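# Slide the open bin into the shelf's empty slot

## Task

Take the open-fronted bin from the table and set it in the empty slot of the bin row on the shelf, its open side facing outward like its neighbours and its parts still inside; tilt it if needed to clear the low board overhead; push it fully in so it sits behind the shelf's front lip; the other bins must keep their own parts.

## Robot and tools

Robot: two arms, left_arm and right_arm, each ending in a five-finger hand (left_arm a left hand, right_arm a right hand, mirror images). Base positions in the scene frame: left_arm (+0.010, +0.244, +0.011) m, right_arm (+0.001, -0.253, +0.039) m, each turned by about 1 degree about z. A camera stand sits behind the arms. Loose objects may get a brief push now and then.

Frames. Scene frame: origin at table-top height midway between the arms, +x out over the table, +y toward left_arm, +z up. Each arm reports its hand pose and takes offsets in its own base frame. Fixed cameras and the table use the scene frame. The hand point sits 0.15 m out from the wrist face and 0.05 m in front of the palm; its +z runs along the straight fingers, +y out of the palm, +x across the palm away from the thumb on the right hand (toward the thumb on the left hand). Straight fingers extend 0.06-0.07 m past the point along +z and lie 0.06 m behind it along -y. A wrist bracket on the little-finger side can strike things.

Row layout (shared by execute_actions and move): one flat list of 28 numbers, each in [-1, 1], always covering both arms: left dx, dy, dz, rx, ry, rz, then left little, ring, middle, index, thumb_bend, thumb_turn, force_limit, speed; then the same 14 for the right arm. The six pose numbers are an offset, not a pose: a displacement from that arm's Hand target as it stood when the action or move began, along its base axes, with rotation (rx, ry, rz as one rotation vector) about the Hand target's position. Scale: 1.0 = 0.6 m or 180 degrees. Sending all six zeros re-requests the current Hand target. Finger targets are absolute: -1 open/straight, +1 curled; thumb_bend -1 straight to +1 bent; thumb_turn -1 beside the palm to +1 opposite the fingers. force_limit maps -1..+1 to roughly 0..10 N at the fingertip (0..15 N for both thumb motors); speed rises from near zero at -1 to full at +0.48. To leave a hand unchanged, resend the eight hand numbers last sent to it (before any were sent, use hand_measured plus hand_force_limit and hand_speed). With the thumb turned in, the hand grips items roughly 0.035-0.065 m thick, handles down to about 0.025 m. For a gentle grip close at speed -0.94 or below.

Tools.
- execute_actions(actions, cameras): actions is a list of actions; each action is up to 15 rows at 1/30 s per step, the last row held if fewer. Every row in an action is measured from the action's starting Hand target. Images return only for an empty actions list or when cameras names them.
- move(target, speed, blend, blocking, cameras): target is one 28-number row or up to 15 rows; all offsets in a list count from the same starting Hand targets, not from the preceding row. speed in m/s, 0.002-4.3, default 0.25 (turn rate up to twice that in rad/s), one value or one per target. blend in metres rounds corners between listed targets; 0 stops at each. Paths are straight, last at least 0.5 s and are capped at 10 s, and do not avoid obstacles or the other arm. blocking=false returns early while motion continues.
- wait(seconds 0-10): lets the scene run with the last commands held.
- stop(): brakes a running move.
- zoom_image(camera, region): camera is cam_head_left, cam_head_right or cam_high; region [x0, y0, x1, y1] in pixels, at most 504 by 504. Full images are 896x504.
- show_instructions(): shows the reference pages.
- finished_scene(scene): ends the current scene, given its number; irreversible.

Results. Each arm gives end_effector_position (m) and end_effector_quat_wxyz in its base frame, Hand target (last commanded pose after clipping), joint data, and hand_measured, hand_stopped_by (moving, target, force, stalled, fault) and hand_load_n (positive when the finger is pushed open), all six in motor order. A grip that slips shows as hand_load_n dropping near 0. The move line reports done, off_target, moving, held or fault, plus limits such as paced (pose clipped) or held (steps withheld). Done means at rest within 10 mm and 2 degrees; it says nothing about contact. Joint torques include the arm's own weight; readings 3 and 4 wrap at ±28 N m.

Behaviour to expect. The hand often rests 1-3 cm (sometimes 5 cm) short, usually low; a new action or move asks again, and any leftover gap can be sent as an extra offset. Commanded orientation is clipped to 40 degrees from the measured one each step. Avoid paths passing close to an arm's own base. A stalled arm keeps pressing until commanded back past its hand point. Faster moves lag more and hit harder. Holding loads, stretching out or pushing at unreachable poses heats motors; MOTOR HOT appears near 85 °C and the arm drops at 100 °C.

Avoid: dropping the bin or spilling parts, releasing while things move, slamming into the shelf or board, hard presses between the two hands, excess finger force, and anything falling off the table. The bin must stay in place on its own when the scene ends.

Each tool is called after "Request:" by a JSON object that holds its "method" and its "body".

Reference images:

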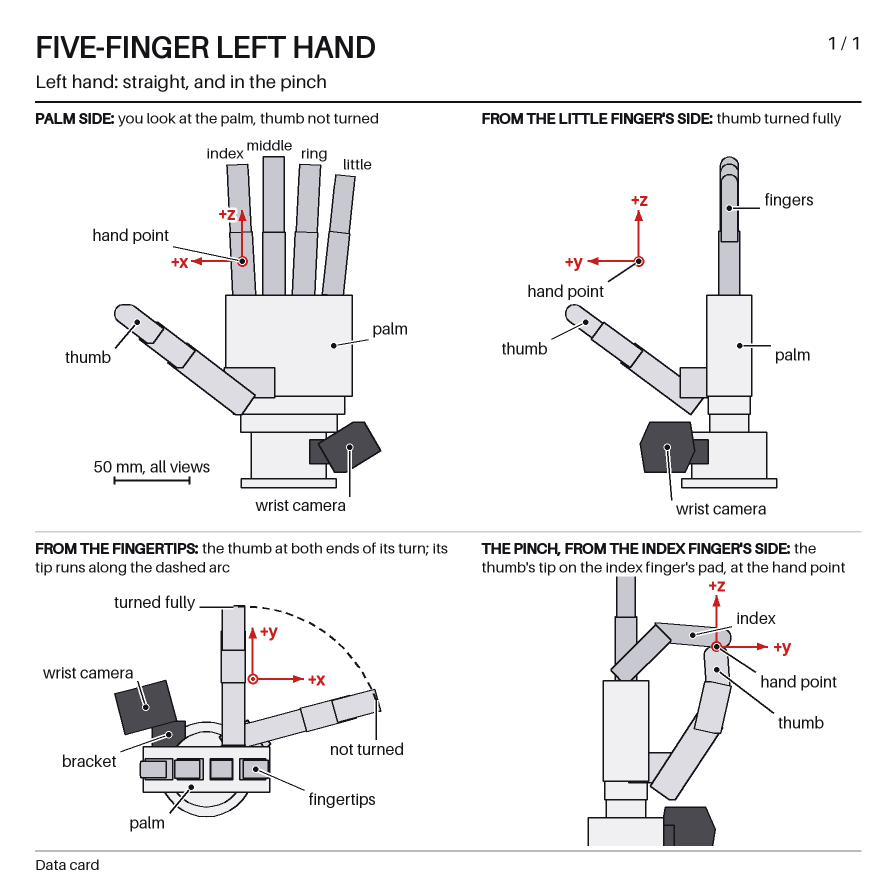

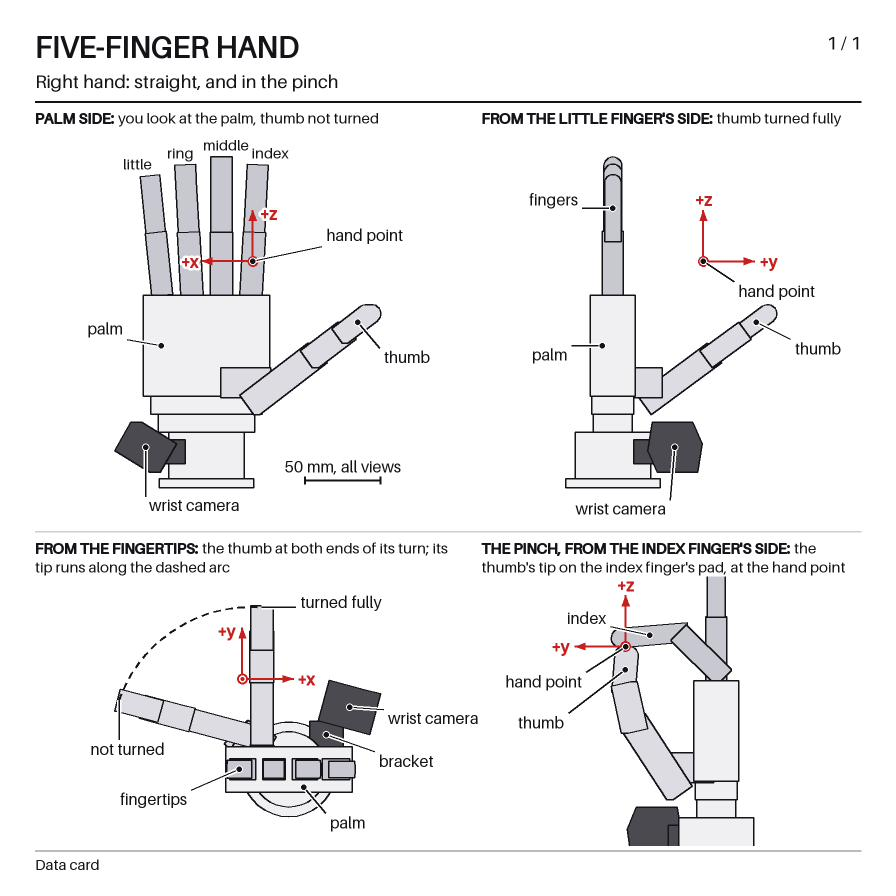

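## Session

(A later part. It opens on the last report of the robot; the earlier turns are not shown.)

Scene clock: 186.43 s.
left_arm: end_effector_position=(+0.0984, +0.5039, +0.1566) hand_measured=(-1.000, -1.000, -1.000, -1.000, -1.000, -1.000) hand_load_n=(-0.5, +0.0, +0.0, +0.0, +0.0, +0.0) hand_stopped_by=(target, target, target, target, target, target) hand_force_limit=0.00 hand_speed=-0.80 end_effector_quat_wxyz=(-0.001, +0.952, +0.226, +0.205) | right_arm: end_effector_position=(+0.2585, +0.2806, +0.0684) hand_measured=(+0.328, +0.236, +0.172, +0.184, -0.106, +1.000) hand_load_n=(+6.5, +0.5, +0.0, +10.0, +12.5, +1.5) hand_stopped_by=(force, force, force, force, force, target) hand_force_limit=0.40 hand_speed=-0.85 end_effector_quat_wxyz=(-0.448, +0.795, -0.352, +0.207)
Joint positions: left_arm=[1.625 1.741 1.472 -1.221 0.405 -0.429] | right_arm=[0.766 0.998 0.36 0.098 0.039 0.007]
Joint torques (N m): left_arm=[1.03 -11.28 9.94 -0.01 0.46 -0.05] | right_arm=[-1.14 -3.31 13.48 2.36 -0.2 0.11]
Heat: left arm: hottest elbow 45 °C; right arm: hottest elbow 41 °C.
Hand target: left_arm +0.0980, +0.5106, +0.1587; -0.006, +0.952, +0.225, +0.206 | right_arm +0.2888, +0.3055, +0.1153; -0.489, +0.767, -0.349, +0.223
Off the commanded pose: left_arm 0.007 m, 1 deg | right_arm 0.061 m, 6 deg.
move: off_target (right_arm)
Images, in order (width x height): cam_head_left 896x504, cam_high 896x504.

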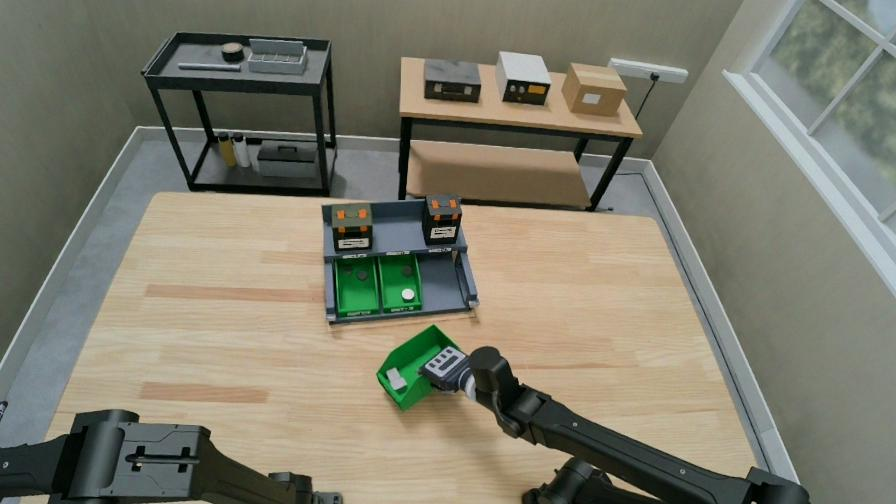

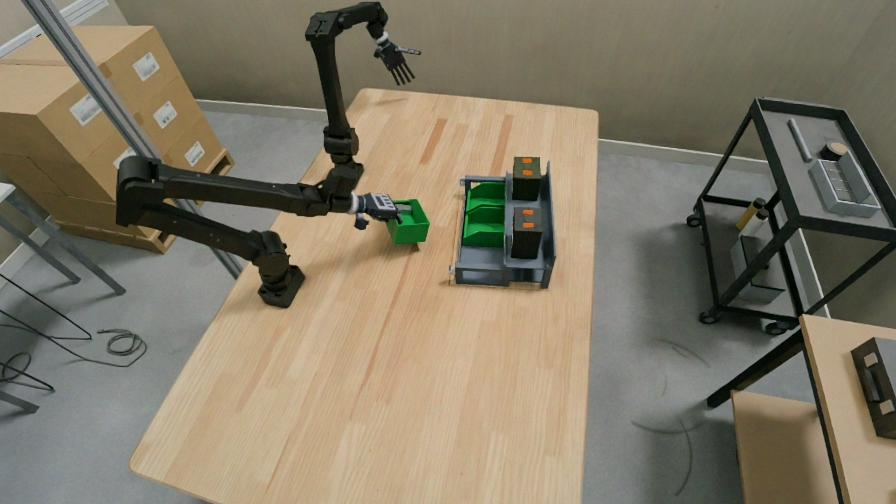

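Request:
{"method": "move", "body": {"target": [0,0,0,0,0,0,-1,-1,-1,-1,-1,-1,0,-0.8,0.0,0.0,0.05,0.133,0.117,0.0,0.7,0.7,0.7,0.7,0.1,1,0.4,-0.85], "speed": 0.2, "cameras": ["cam_head_left","cam_high"]}}

Request:
{"method": "zoom_image", "body": {"camera": "cam_head_left", "region": [350, 310, 470, 430]}}

Request:
{"method": "zoom_image", "body": {"camera": "cam_high", "region": [360, 170, 460, 270]}}

Scene clock: 193.17 s.
left_arm: end_effector_position=(+0.0984, +0.5039, +0.1566) hand_measured=(-1.000, -1.000, -1.000, -1.000, -1.000, -1.000) hand_load_n=(+0.0, +0.0, +0.0, +0.0, +0.0, +0.0) hand_stopped_by=(target, target, target, target, target, target) hand_force_limit=0.00 hand_speed=-0.80 end_effector_quat_wxyz=(-0.001, +0.952, +0.226, +0.205) | right_arm: end_effector_position=(+0.2560, +0.2859, +0.0988) hand_measured=(+0.328, +0.236, +0.172, +0.184, -0.106, +1.000) hand_load_n=(+6.5, +0.5, +0.0, +9.5, +14.0, +1.0) hand_stopped_by=(force, force, force, force, force, target) hand_force_limit=0.40 hand_speed=-0.85 end_effector_quat_wxyz=(-0.518, +0.696, -0.497, -0.015)
Joint positions: left_arm=[1.625 1.741 1.472 -1.221 0.405 -0.429] | right_arm=[0.505 1.036 0.36 0.146 -0.418 0.415]
Joint torques (N m): left_arm=[1.03 -11.34 9.94 0.01 0.46 -0.05] | right_arm=[-0.5 -3.37 12.94 3.25 -0.46 0.15]
Motor temperatures (°C): left_arm=[29 31 45 26 29 29] | right_arm=[30 30 45 30 27 28]
Heat: left arm: hottest elbow 45 °C; right arm: hottest elbow 45 °C.
Hand target: left_arm +0.0980, +0.5106, +0.1587; -0.006, +0.952, +0.225, +0.206 | right_arm +0.2888, +0.3055, +0.1453; -0.565, +0.677, -0.471, +0.003
Off the commanded pose: left_arm 0.007 m, 1 deg | right_arm 0.060 m, 7 deg.
move: off_target (right_arm)
Images, in order (width x height): cam_head_left 896x504, cam_high 896x504.

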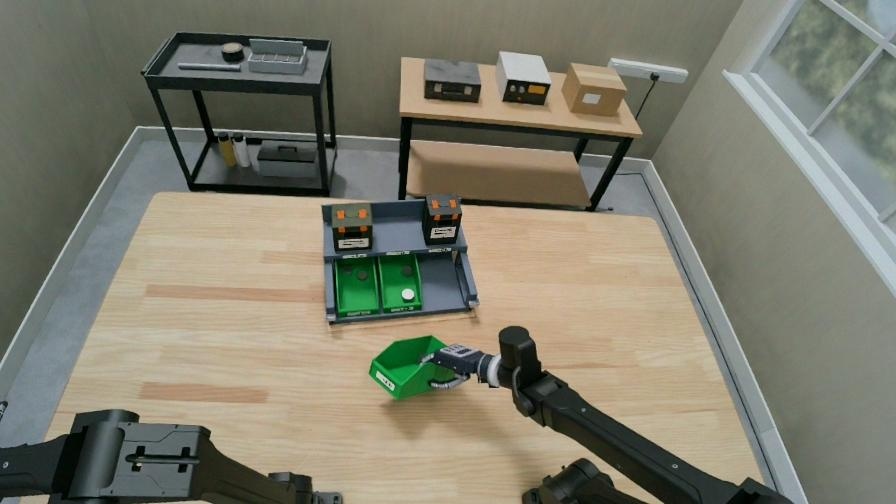

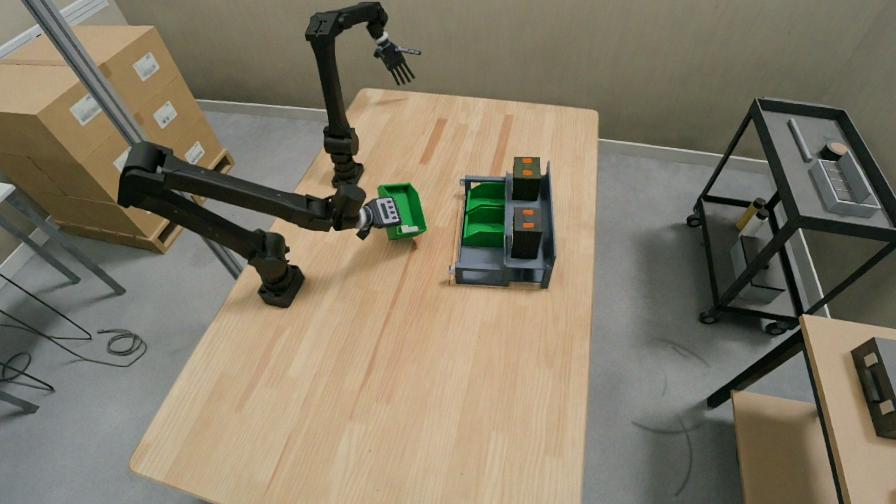

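Scaled by 4.200 from the camera's 896x504 image, which has a finer 1280x720 frame.

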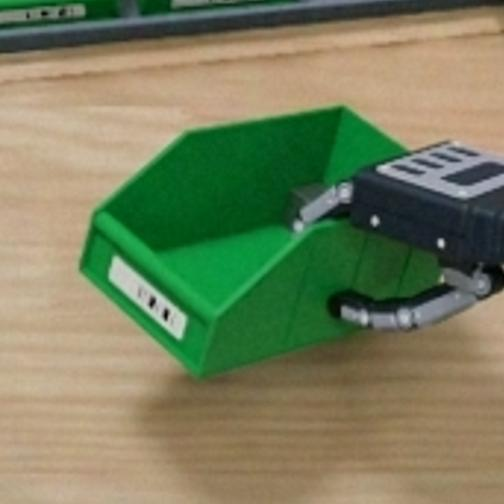

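Scaled by 5.040 from the camera's 896x504 image, which has a finer 1280x720 frame.

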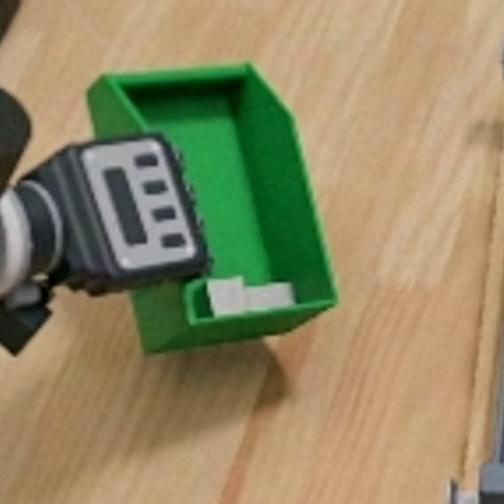

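Request:
{"method": "move", "body": {"target": [0,0,0,0,0,0,-1,-1,-1,-1,-1,-1,0,-0.8,0.15,-0.143,-0.01,-0.0636,-0.1733,0.3088,0.7,0.7,0.7,0.7,0.1,1,0.4,-0.85], "speed": 0.15, "cameras": ["all"]}}

Request:
{"method": "zoom_image", "body": {"camera": "cam_head_left", "region": [350, 270, 510, 430]}}

Request:
{"method": "zoom_image", "body": {"camera": "cam_high", "region": [360, 170, 510, 320]}}

Scene clock: 212.27 s.
left_arm: end_effector_position=(+0.0984, +0.5039, +0.1566) hand_measured=(-1.000, -1.000, -1.000, -1.000, -1.000, -1.000) hand_load_n=(+0.0, +0.0, +0.0, +0.0, +0.0, +0.0) hand_stopped_by=(target, target, target, target, target, target) hand_force_limit=0.00 hand_speed=-0.80 end_effector_quat_wxyz=(-0.001, +0.952, +0.226, +0.205) | right_arm: end_effector_position=(+0.3503, +0.2159, +0.1141) hand_measured=(+0.328, +0.236, +0.172, +0.184, -0.106, +1.000) hand_load_n=(+8.0, +1.0, +0.0, +8.5, +14.5, +1.0) hand_stopped_by=(force, force, force, force, force, target) hand_force_limit=0.40 hand_speed=-0.85 end_effector_quat_wxyz=(-0.522, +0.849, +0.039, -0.072)
Joint positions: left_arm=[1.625 1.741 1.472 -1.221 0.405 -0.429] | right_arm=[0.184 1.559 1.055 -1.066 -1.111 -1.479]
Joint torques (N m): left_arm=[1.03 -11.28 9.92 0.01 0.46 -0.05] | right_arm=[-1.08 -10.52 11.85 0.34 -1.56 -0.18]
Heat: left arm: hottest elbow 45 °C; right arm: hottest elbow 49 °C.
Hand target: left_arm +0.0980, +0.5106, +0.1587; -0.006, +0.952, +0.225, +0.206 | right_arm +0.3788, +0.2197, +0.1391; -0.536, +0.841, +0.060, -0.038
Off the commanded pose: left_arm 0.007 m, 1 deg | right_arm 0.038 m, 5 deg.
move: off_target (right_arm)

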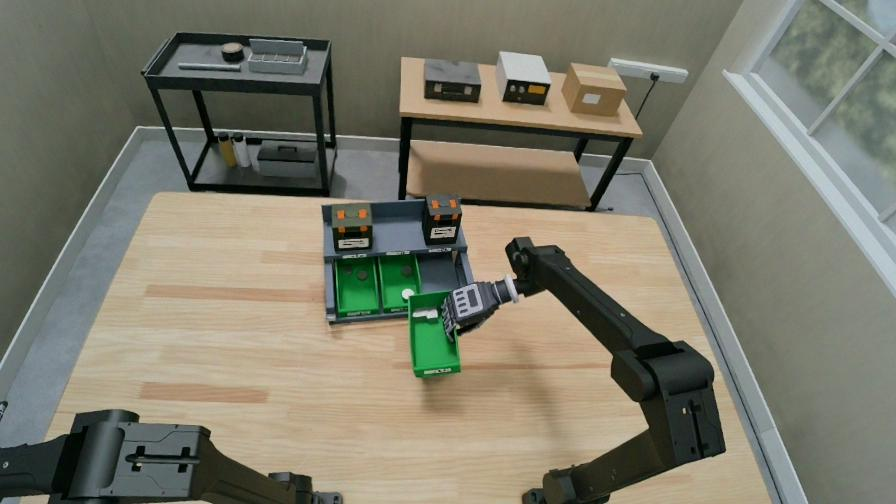

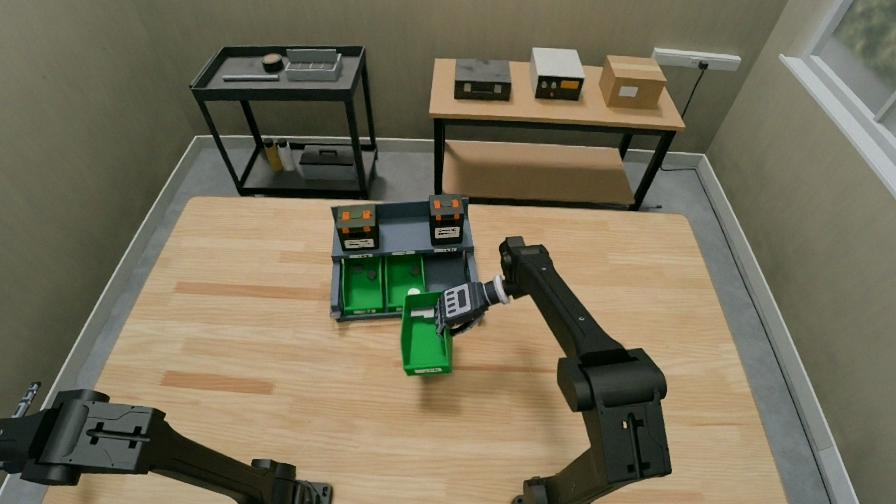

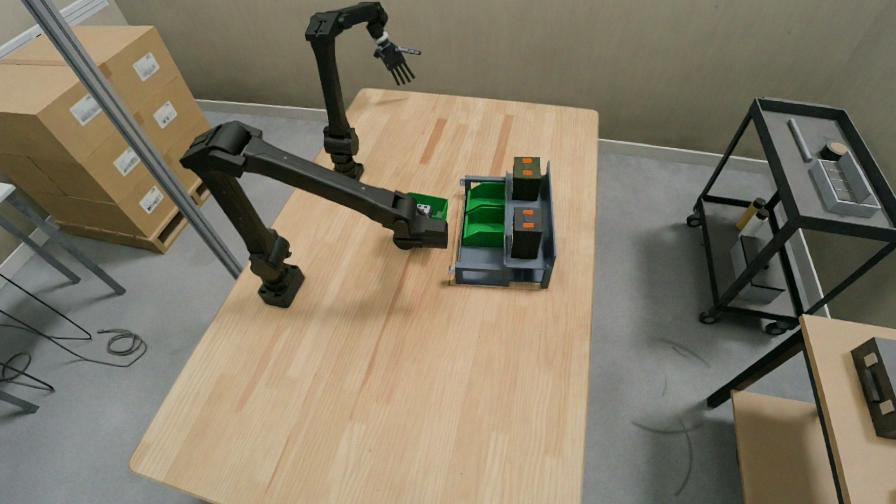

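Scaled by 3.150 from the camera's 896x504 image, which has a finer 1280x720 frame.

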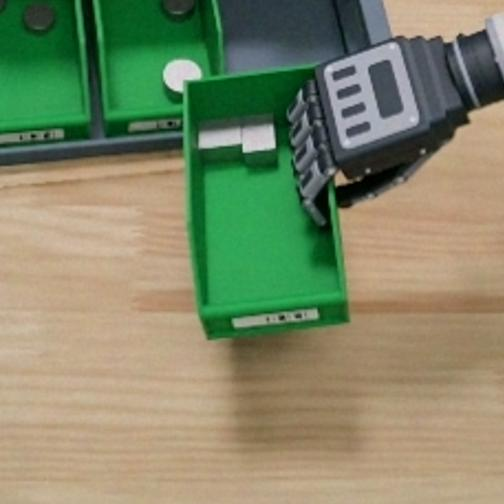

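Scaled by 3.360 from the camera's 896x504 image, which has a finer 1280x720 frame.

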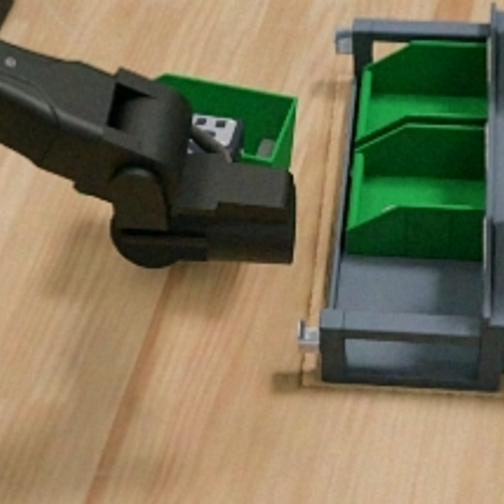

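Request:
{"method": "move", "body": {"target": [0,0,0,0,0,0,-1,-1,-1,-1,-1,-1,0,-0.8,-0.02,0.0,-0.17,0,0,0,0.7,0.7,0.7,0.7,0.1,1,0.4,-0.85], "speed": 0.12, "cameras": ["cam_head_left"]}}

Request:
{"method": "zoom_image", "body": {"camera": "cam_head_left", "region": [350, 270, 510, 430]}}

Scene clock: 220.13 s.
left_arm: end_effector_position=(+0.0984, +0.5039, +0.1566) hand_measured=(-1.000, -1.000, -1.000, -1.000, -1.000, -1.000) hand_load_n=(+0.0, +0.0, +0.0, +0.0, +0.0, +0.0) hand_stopped_by=(target, target, target, target, target, target) hand_force_limit=0.00 hand_speed=-0.80 end_effector_quat_wxyz=(-0.001, +0.952, +0.226, +0.205) | right_arm: end_effector_position=(+0.3548, +0.2167, +0.0265) hand_measured=(+0.328, +0.236, +0.172, +0.184, -0.106, +1.000) hand_load_n=(+8.0, +1.0, +0.0, +8.5, +14.5, +1.0) hand_stopped_by=(force, force, force, force, force, target) hand_force_limit=0.40 hand_speed=-0.85 end_effector_quat_wxyz=(-0.524, +0.848, +0.050, -0.057)
Joint positions: left_arm=[1.625 1.741 1.472 -1.221 0.405 -0.429] | right_arm=[0.184 1.695 0.95 -0.791 -1.111 -1.482]
Joint torques (N m): left_arm=[1.03 -11.34 9.94 -0.01 0.45 -0.05] | right_arm=[-0.62 -11.69 7.16 0.96 -1.58 -0.04]
Heat: left arm: hottest elbow 45 °C; right arm: hottest elbow 49 °C.
Hand target: left_arm +0.0980, +0.5106, +0.1587; -0.006, +0.952, +0.225, +0.206 | right_arm +0.3668, +0.2197, +0.0372; -0.536, +0.841, +0.060, -0.038
Off the commanded pose: left_arm 0.007 m, 1 deg | right_arm 0.016 m, 3 deg.
move: off_target (right_arm)
Images, in order (width x height): cam_head_left 896x504.

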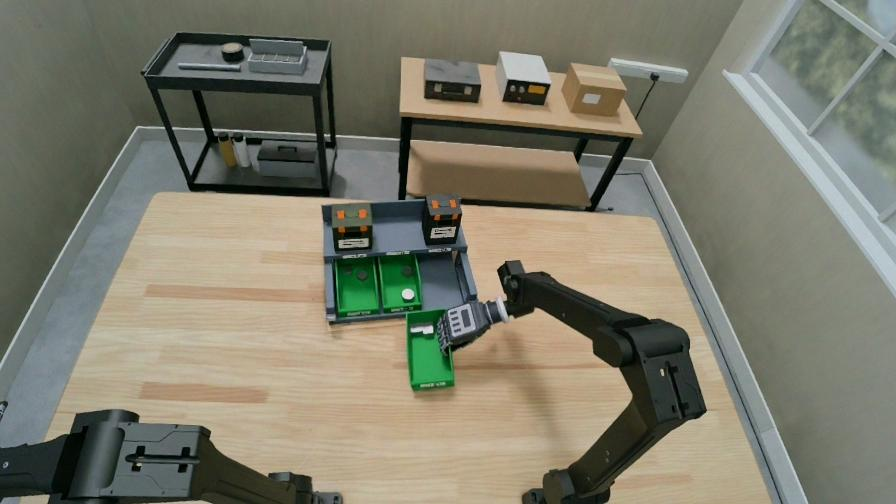

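Scaled by 3.150 from the camera's 896x504 image, which has a finer 1280x720 frame.

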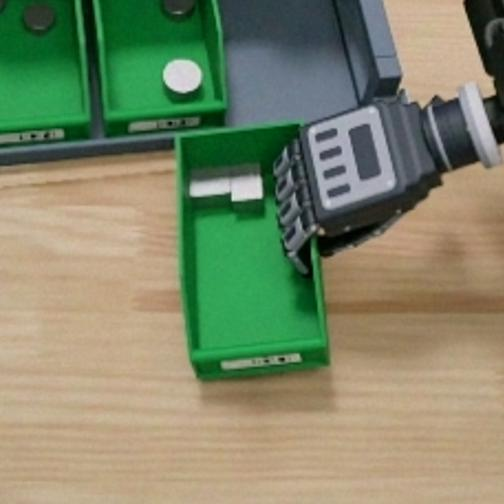

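Request:
{"method": "move", "body": {"target": [0,0,0,0,0,0,-1,-1,-1,-1,-1,-1,0,-0.8,-0.01,-0.0,-0.06,0,0,0,0.7,0.7,0.7,0.7,0.1,1,0.4,-0.85], "speed": 0.07, "cameras": ["cam_head_left"]}}

Request:
{"method": "zoom_image", "body": {"camera": "cam_head_left", "region": [350, 270, 510, 430]}}

Scene clock: 224.40 s.
left_arm: end_effector_position=(+0.0984, +0.5039, +0.1566) hand_measured=(-1.000, -1.000, -1.000, -1.000, -1.000, -1.000) hand_load_n=(+0.5, +0.0, +0.0, +0.0, +0.0, +0.5) hand_stopped_by=(target, target, target, target, target, target) hand_force_limit=0.00 hand_speed=-0.80 end_effector_quat_wxyz=(-0.001, +0.952, +0.226, +0.205) | right_arm: end_effector_position=(+0.3570, +0.2191, +0.0022) hand_measured=(+0.328, +0.236, +0.172, +0.184, -0.106, +1.000) hand_load_n=(+3.5, +3.0, +1.0, +9.5, +15.5, +1.5) hand_stopped_by=(force, force, force, force, force, target) hand_force_limit=0.40 hand_speed=-0.85 end_effector_quat_wxyz=(-0.532, +0.843, +0.060, -0.042)
Joint positions: left_arm=[1.625 1.741 1.472 -1.221 0.405 -0.429] | right_arm=[0.184 1.736 0.916 -0.678 -1.125 -1.482]
Joint torques (N m): left_arm=[1.03 -11.28 9.94 -0.01 0.46 -0.05] | right_arm=[-0.44 -10.11 6.01 1.02 -1.07 0.04]
Heat: left arm: hottest elbow 45 °C; right arm: hottest elbow 48 °C.
Hand target: left_arm +0.0980, +0.5106, +0.1587; -0.006, +0.952, +0.225, +0.206 | right_arm +0.3609, +0.2197, +0.0012; -0.536, +0.841, +0.060, -0.038
Off the commanded pose: left_arm 0.007 m, 1 deg | right_arm 0.004 m, 1 deg.
move: done
Images, in order (width x height): cam_head_left 896x504.

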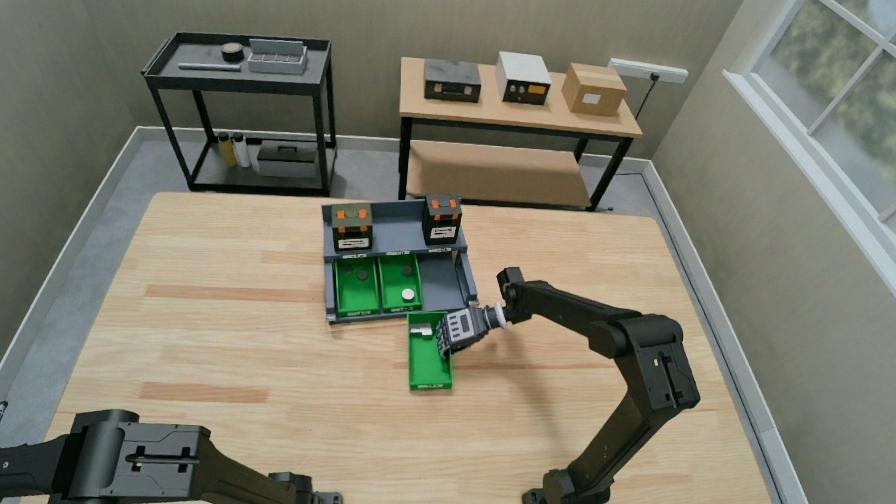

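Scaled by 3.150 from the camera's 896x504 image, which has a finer 1280x720 frame.

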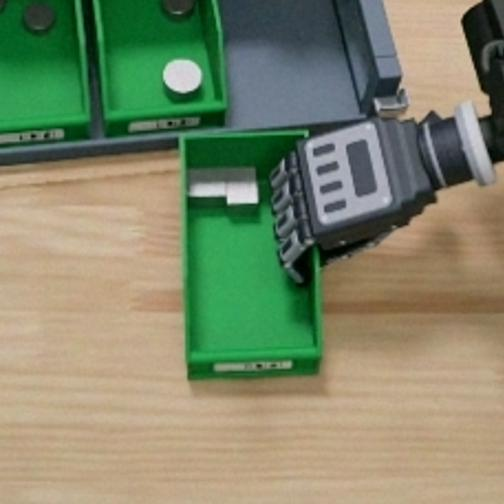

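Request:
{"method": "move", "body": {"target": [[0,0,0,0,0,0,-1,-1,-1,-1,-1,-1,0,-0.8,0,0,0,0,0,0,-0.1,-0.1,-0.1,-0.1,-0.25,1,0.3,-0.3],[0,0,0,0,0,0,-1,-1,-1,-1,-1,-1,0,-0.8,0,0,0.13,0,0,0,-0.1,-0.1,-0.1,-0.1,-0.25,1,0.3,-0.3]], "speed": 0.12, "cameras": ["cam_head_left"]}}

Request:
{"method": "zoom_image", "body": {"camera": "cam_head_left", "region": [350, 270, 510, 430]}}

Scene clock: 245.90 s.
left_arm: end_effector_position=(+0.0984, +0.5039, +0.1566) hand_measured=(-1.000, -1.000, -1.000, -1.000, -1.000, -1.000) hand_load_n=(+0.0, +0.0, +0.0, +0.0, +0.0, +0.0) hand_stopped_by=(target, target, target, target, target, target) hand_force_limit=0.00 hand_speed=-0.80 end_effector_quat_wxyz=(-0.001, +0.952, +0.226, +0.205) | right_arm: end_effector_position=(+0.3446, +0.2176, +0.0652) hand_measured=(-0.100, -0.100, -0.100, -0.100, -0.250, +1.000) hand_load_n=(+0.0, +0.0, +0.0, +0.5, +0.0, +0.0) hand_stopped_by=(target, target, target, target, target, target) hand_force_limit=0.30 hand_speed=-0.30 end_effector_quat_wxyz=(-0.533, +0.843, +0.051, -0.055)
Joint positions: left_arm=[1.625 1.741 1.472 -1.221 0.405 -0.429] | right_arm=[0.184 1.603 0.95 -0.873 -1.131 -1.479]
Joint torques (N m): left_arm=[1.03 -11.34 9.94 -0.01 0.46 -0.05] | right_arm=[-0.44 -10.58 9.28 0.29 -0.87 0.02]
Heat: left arm: hottest elbow 45 °C; right arm: hottest elbow 44 °C.
Hand target: left_arm +0.0980, +0.5106, +0.1587; -0.006, +0.952, +0.225, +0.206 | right_arm +0.3608, +0.2197, +0.0792; -0.536, +0.841, +0.060, -0.038
Off the commanded pose: left_arm 0.007 m, 1 deg | right_arm 0.022 m, 2 deg.
move: off_target (right_arm)
Images, in order (width x height): cam_head_left 896x504.

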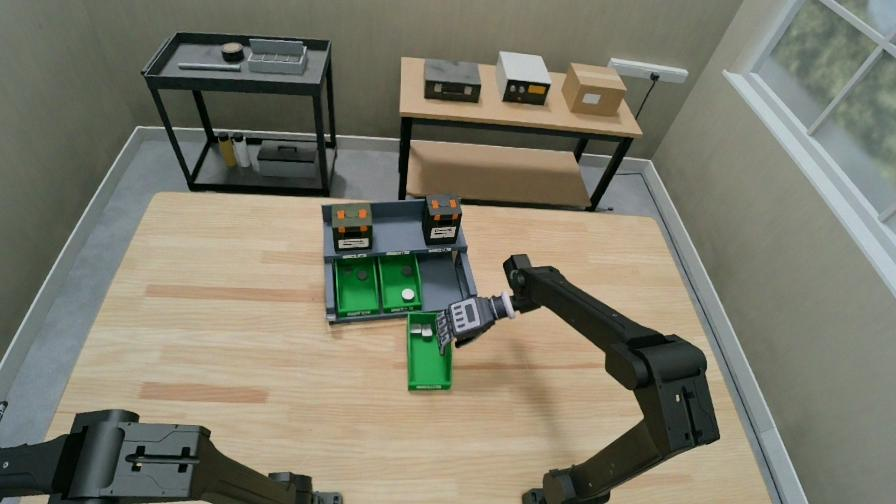

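Scaled by 3.150 from the camera's 896x504 image, which has a finer 1280x720 frame.

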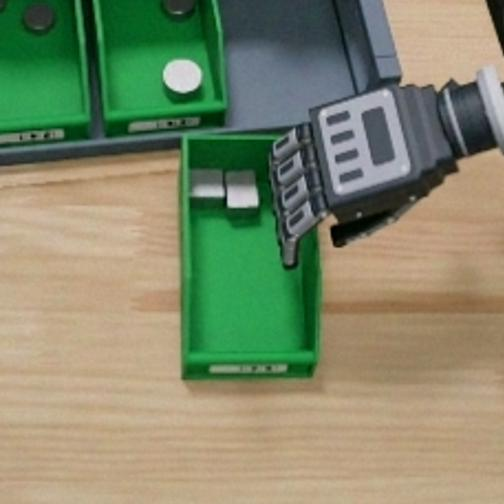

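Request:
{"method": "move", "body": {"target": [[0,0,0,0,0,0,-1,-1,-1,-1,-1,-1,0,-0.8,0,0,0.1,0,0,0,-0.1,-0.1,-0.1,-0.1,-0.25,1,0.1,0.3],[0,0,0,0,0,0,-1,-1,-1,-1,-1,-1,0,-0.8,-0.17,0.123,0.1,0,0,-0.533,0.95,-0.1,-0.1,-0.1,-0.25,1,0.1,0.3],[0,0,0,0,0,0,-1,-1,-1,-1,-1,-1,0,-0.8,-0.155,0.123,-0.03,0,0,-0.533,0.95,-0.1,-0.1,-0.1,-0.25,1,0.1,0.3]], "speed": 0.25, "cameras": ["all"]}}

Request:
{"method": "zoom_image", "body": {"camera": "cam_head_left", "region": [350, 290, 490, 430]}}

Request:
{"method": "zoom_image", "body": {"camera": "cam_high", "region": [360, 170, 460, 270]}}

Request:
{"method": "zoom_image", "body": {"camera": "cam_head_right", "region": [350, 290, 490, 430]}}

Scene clock: 258.67 s.
left_arm: end_effector_position=(+0.0984, +0.5039, +0.1566) hand_measured=(-1.000, -1.000, -1.000, -1.000, -1.000, -1.000) hand_load_n=(+0.0, +0.0, +0.0, +0.0, +0.0, +0.0) hand_stopped_by=(target, target, target, target, target, target) hand_force_limit=0.00 hand_speed=-0.80 end_effector_quat_wxyz=(-0.001, +0.952, +0.226, +0.205) | right_arm: end_effector_position=(+0.2632, +0.2937, +0.0621) hand_measured=(+0.950, -0.100, -0.100, -0.100, -0.250, +1.000) hand_load_n=(+0.5, +0.0, +0.0, +0.0, +0.0, +0.0) hand_stopped_by=(target, target, target, target, target, target) hand_force_limit=0.10 hand_speed=0.30 end_effector_quat_wxyz=(-0.388, +0.610, -0.583, +0.371)
Joint positions: left_arm=[1.625 1.741 1.472 -1.221 0.405 -0.429] | right_arm=[1.152 1.192 0.461 -0.077 0.944 0.703]
Joint torques (N m): left_arm=[1.03 -11.28 9.94 -0.01 0.46 -0.05] | right_arm=[-1.14 -3.25 7.16 1.92 0.38 -0.07]
Heat: left arm: hottest elbow 45 °C; right arm: hottest elbow 43 °C.
Hand target: left_arm +0.0980, +0.5106, +0.1587; -0.006, +0.952, +0.225, +0.206 | right_arm +0.2678, +0.2935, +0.0611; -0.387, +0.608, -0.585, +0.373
Off the commanded pose: left_arm 0.007 m, 1 deg | right_arm 0.005 m, 0 deg.
move: done; target 2's new numbers were sent with right_arm's hand 0.027 m and 2 deg from that target

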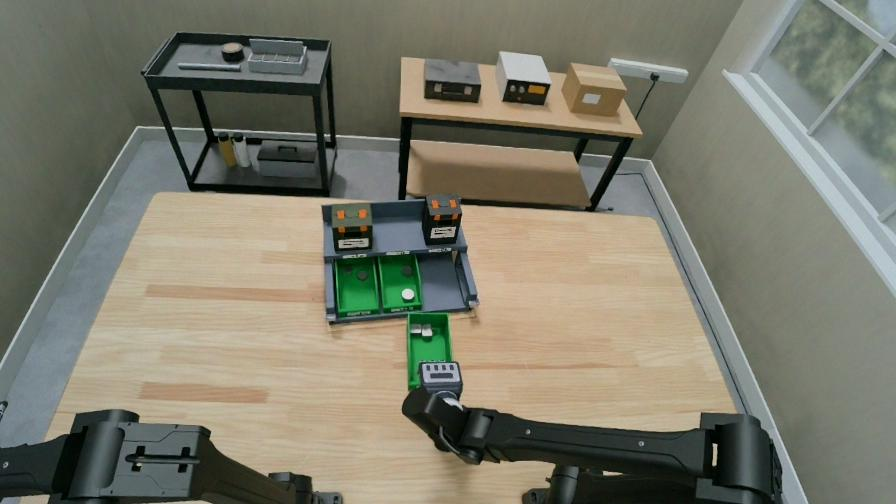

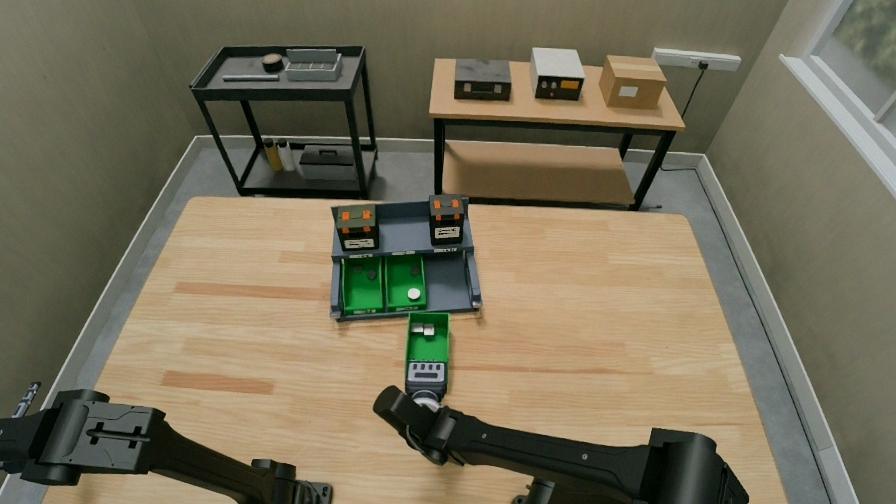

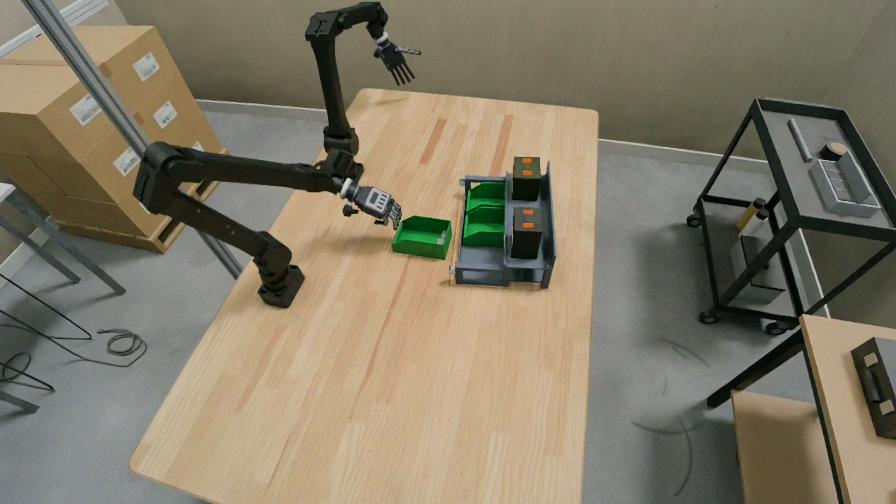

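Scaled by 3.600 from the camera's 896x504 image, which has a finer 1280x720 frame.

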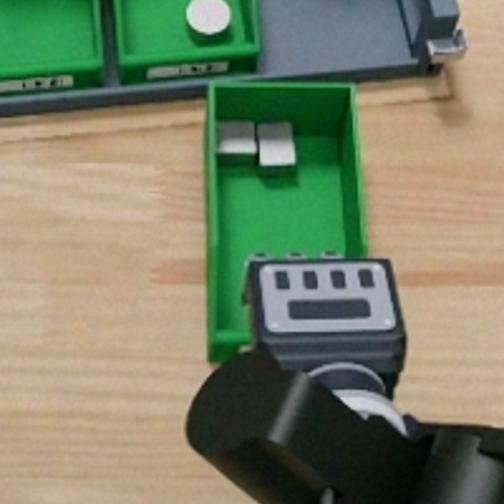

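Scaled by 5.040 from the camera's 896x504 image, which has a finer 1280x720 frame.

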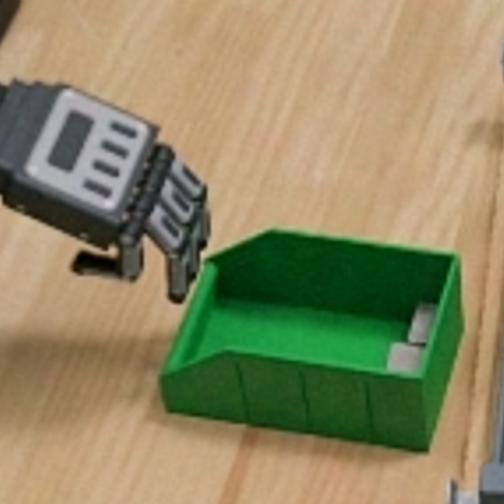

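Scaled by 3.600 from the camera's 896x504 image, which has a finer 1280x720 frame.

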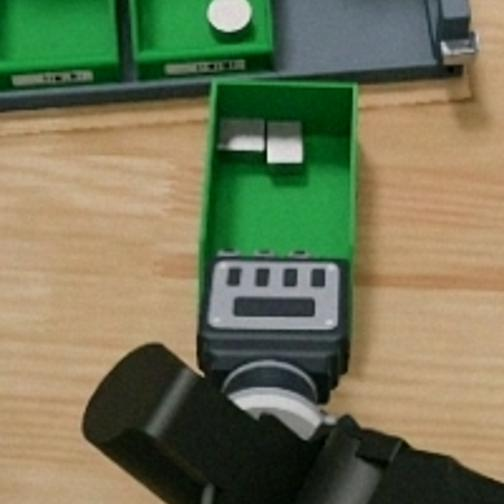

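Request:
{"method": "move", "body": {"target": [[0,0,0,0,0,0,-1,-1,-1,-1,-1,-1,0,-0.8,0.013,0.008,0,0,0,0,0.95,-0.1,-0.1,-0.1,-0.25,1,0.1,0.3],[0,0,0,0,0,0,-1,-1,-1,-1,-1,-1,0,-0.8,0.013,0.008,-0.075,0,0,0,0.95,-0.1,-0.1,-0.1,-0.25,1,0.1,0.3]], "speed": 0.12, "cameras": ["cam_head_left","cam_high"]}}

Request:
{"method": "zoom_image", "body": {"camera": "cam_head_left", "region": [350, 290, 490, 430]}}

Request:
{"method": "zoom_image", "body": {"camera": "cam_high", "region": [360, 170, 460, 270]}}

Scene clock: 268.23 s.
left_arm: end_effector_position=(+0.0984, +0.5039, +0.1566) hand_measured=(-1.000, -1.000, -1.000, -1.000, -1.000, -1.000) hand_load_n=(+0.0, +0.0, +0.0, +0.5, +0.0, +0.0) hand_stopped_by=(target, target, target, target, target, target) hand_force_limit=0.00 hand_speed=-0.80 end_effector_quat_wxyz=(-0.001, +0.952, +0.226, +0.205) | right_arm: end_effector_position=(+0.2715, +0.2997, +0.0181) hand_measured=(+0.950, -0.100, -0.100, -0.100, -0.250, +1.000) hand_load_n=(+0.0, +0.0, +0.0, +0.0, +0.5, +0.0) hand_stopped_by=(target, target, target, target, target, target) hand_force_limit=0.10 hand_speed=0.30 end_effector_quat_wxyz=(-0.389, +0.610, -0.583, +0.371)
Joint positions: left_arm=[1.625 1.741 1.472 -1.221 0.405 -0.429] | right_arm=[1.135 1.364 0.428 0.147 0.932 0.681]
Joint torques (N m): left_arm=[0.97 -11.28 9.94 -0.01 0.46 -0.05] | right_arm=[-1.08 -4.31 5.91 1.89 0.36 -0.08]
Heat: left arm: hottest elbow 46 °C; right arm: hottest elbow 43 °C.
Hand target: left_arm +0.0980, +0.5106, +0.1587; -0.006, +0.952, +0.225, +0.206 | right_arm +0.2756, +0.2984, +0.0163; -0.387, +0.608, -0.585, +0.373
Off the commanded pose: left_arm 0.007 m, 1 deg | right_arm 0.005 m, 0 deg.
move: done
Images, in order (width x height): cam_head_left 896x504, cam_high 896x504.

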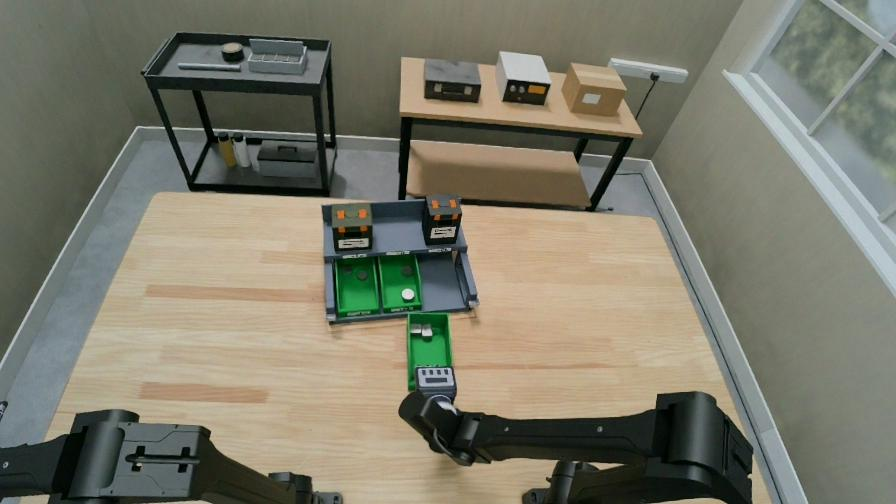

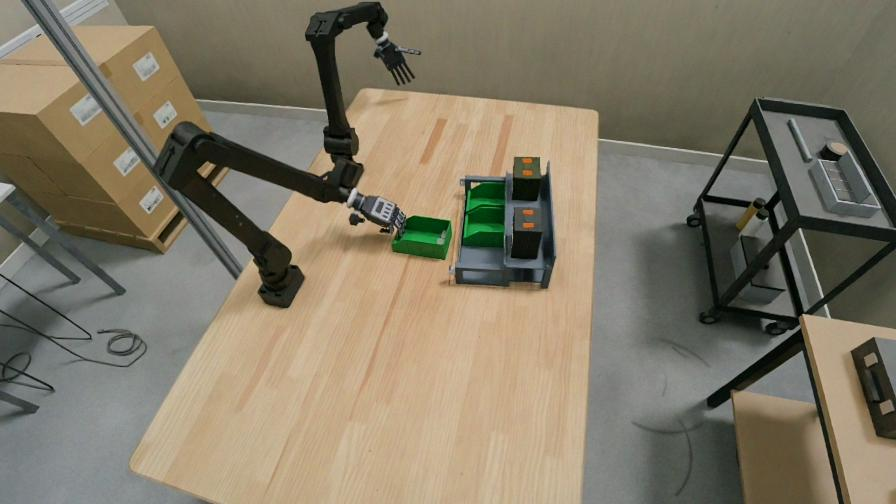

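Scaled by 3.600 from the camera's 896x504 image, which has a finer 1280x720 frame.

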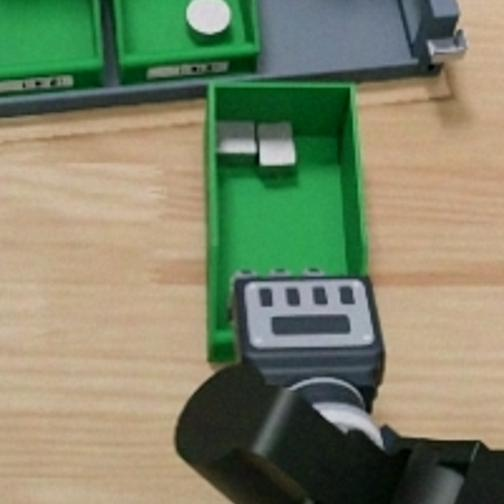

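Scaled by 5.040 from the camera's 896x504 image, which has a finer 1280x720 frame.

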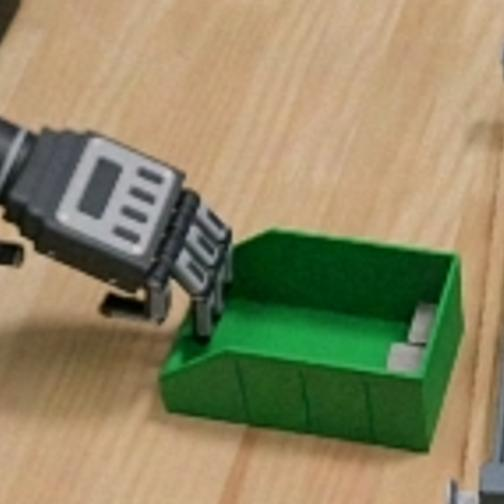

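Request:
{"method": "move", "body": {"target": [0,0,0,0,0,0,-1,-1,-1,-1,-1,-1,0,-0.8,0.0,0.0,-0.053,0,0,0,0.95,-0.1,-0.1,-0.1,-0.25,1,0.1,0.3], "speed": 0.08, "cameras": ["cam_head_left","cam_high"]}}

Request:
{"method": "zoom_image", "body": {"camera": "cam_head_left", "region": [350, 290, 490, 430]}}

Request:
{"method": "zoom_image", "body": {"camera": "cam_high", "region": [360, 170, 460, 270]}}

Scene clock: 272.83 s.
left_arm: end_effector_position=(+0.0984, +0.5039, +0.1566) hand_measured=(-1.000, -1.000, -1.000, -1.000, -1.000, -1.000) hand_load_n=(+0.0, +0.0, +0.0, +0.0, +0.0, +0.0) hand_stopped_by=(target, target, target, target, target, target) hand_force_limit=0.00 hand_speed=-0.80 end_effector_quat_wxyz=(-0.001, +0.952, +0.226, +0.205) | right_arm: end_effector_position=(+0.2731, +0.3018, -0.0104) hand_measured=(+0.950, -0.100, -0.100, -0.100, -0.250, +1.000) hand_load_n=(+0.0, +0.0, -1.0, +0.0, +0.0, +0.0) hand_stopped_by=(target, target, target, target, target, target) hand_force_limit=0.10 hand_speed=0.30 end_effector_quat_wxyz=(-0.391, +0.608, -0.583, +0.371)
Joint positions: left_arm=[1.625 1.741 1.472 -1.221 0.405 -0.429] | right_arm=[1.134 1.485 0.409 0.295 0.935 0.678]
Joint torques (N m): left_arm=[0.97 -11.34 9.95 -0.01 0.46 -0.05] | right_arm=[-1.03 -4.42 4.78 1.98 0.26 -0.02]
Heat: left arm: hottest elbow 46 °C; right arm: hottest elbow 42 °C.
Hand target: left_arm +0.0980, +0.5106, +0.1587; -0.006, +0.952, +0.225, +0.206 | right_arm +0.2756, +0.2985, -0.0155; -0.387, +0.608, -0.585, +0.372
Off the commanded pose: left_arm 0.007 m, 1 deg | right_arm 0.007 m, 1 deg.
move: done
Images, in order (width x height): cam_head_left 896x504, cam_high 896x504.

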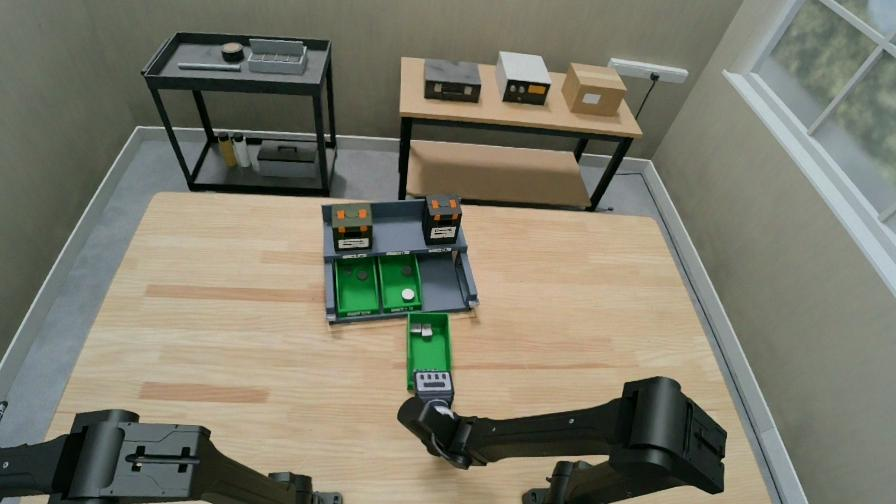

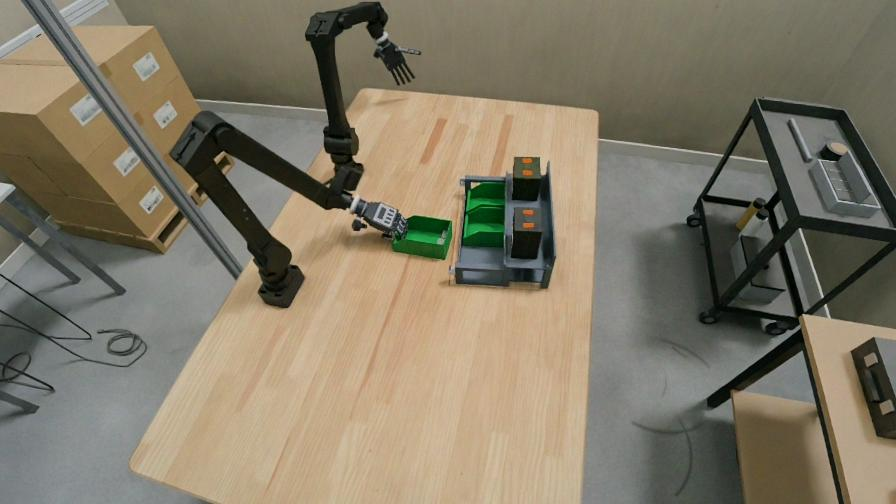

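Scaled by 3.600 from the camera's 896x504 image, which has a finer 1280x720 frame.

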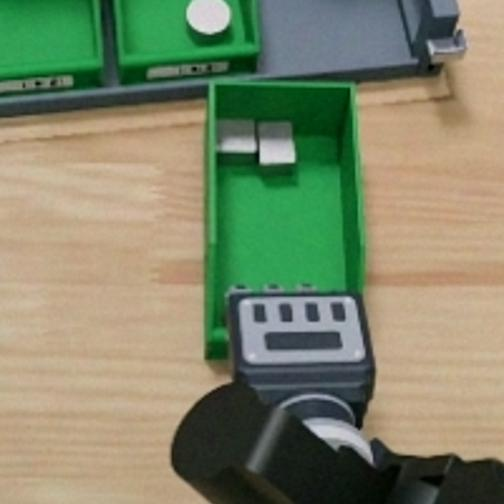

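Scaled by 5.040 from the camera's 896x504 image, which has a finer 1280x720 frame.

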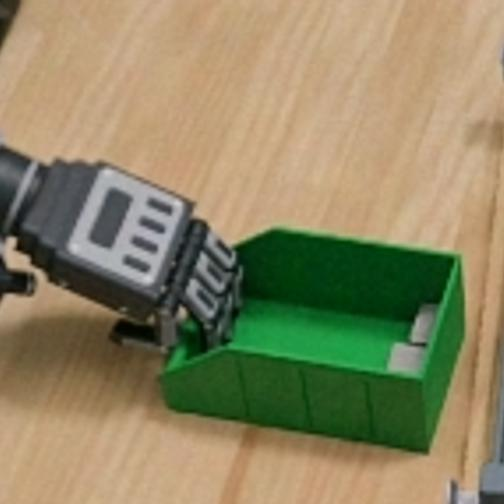

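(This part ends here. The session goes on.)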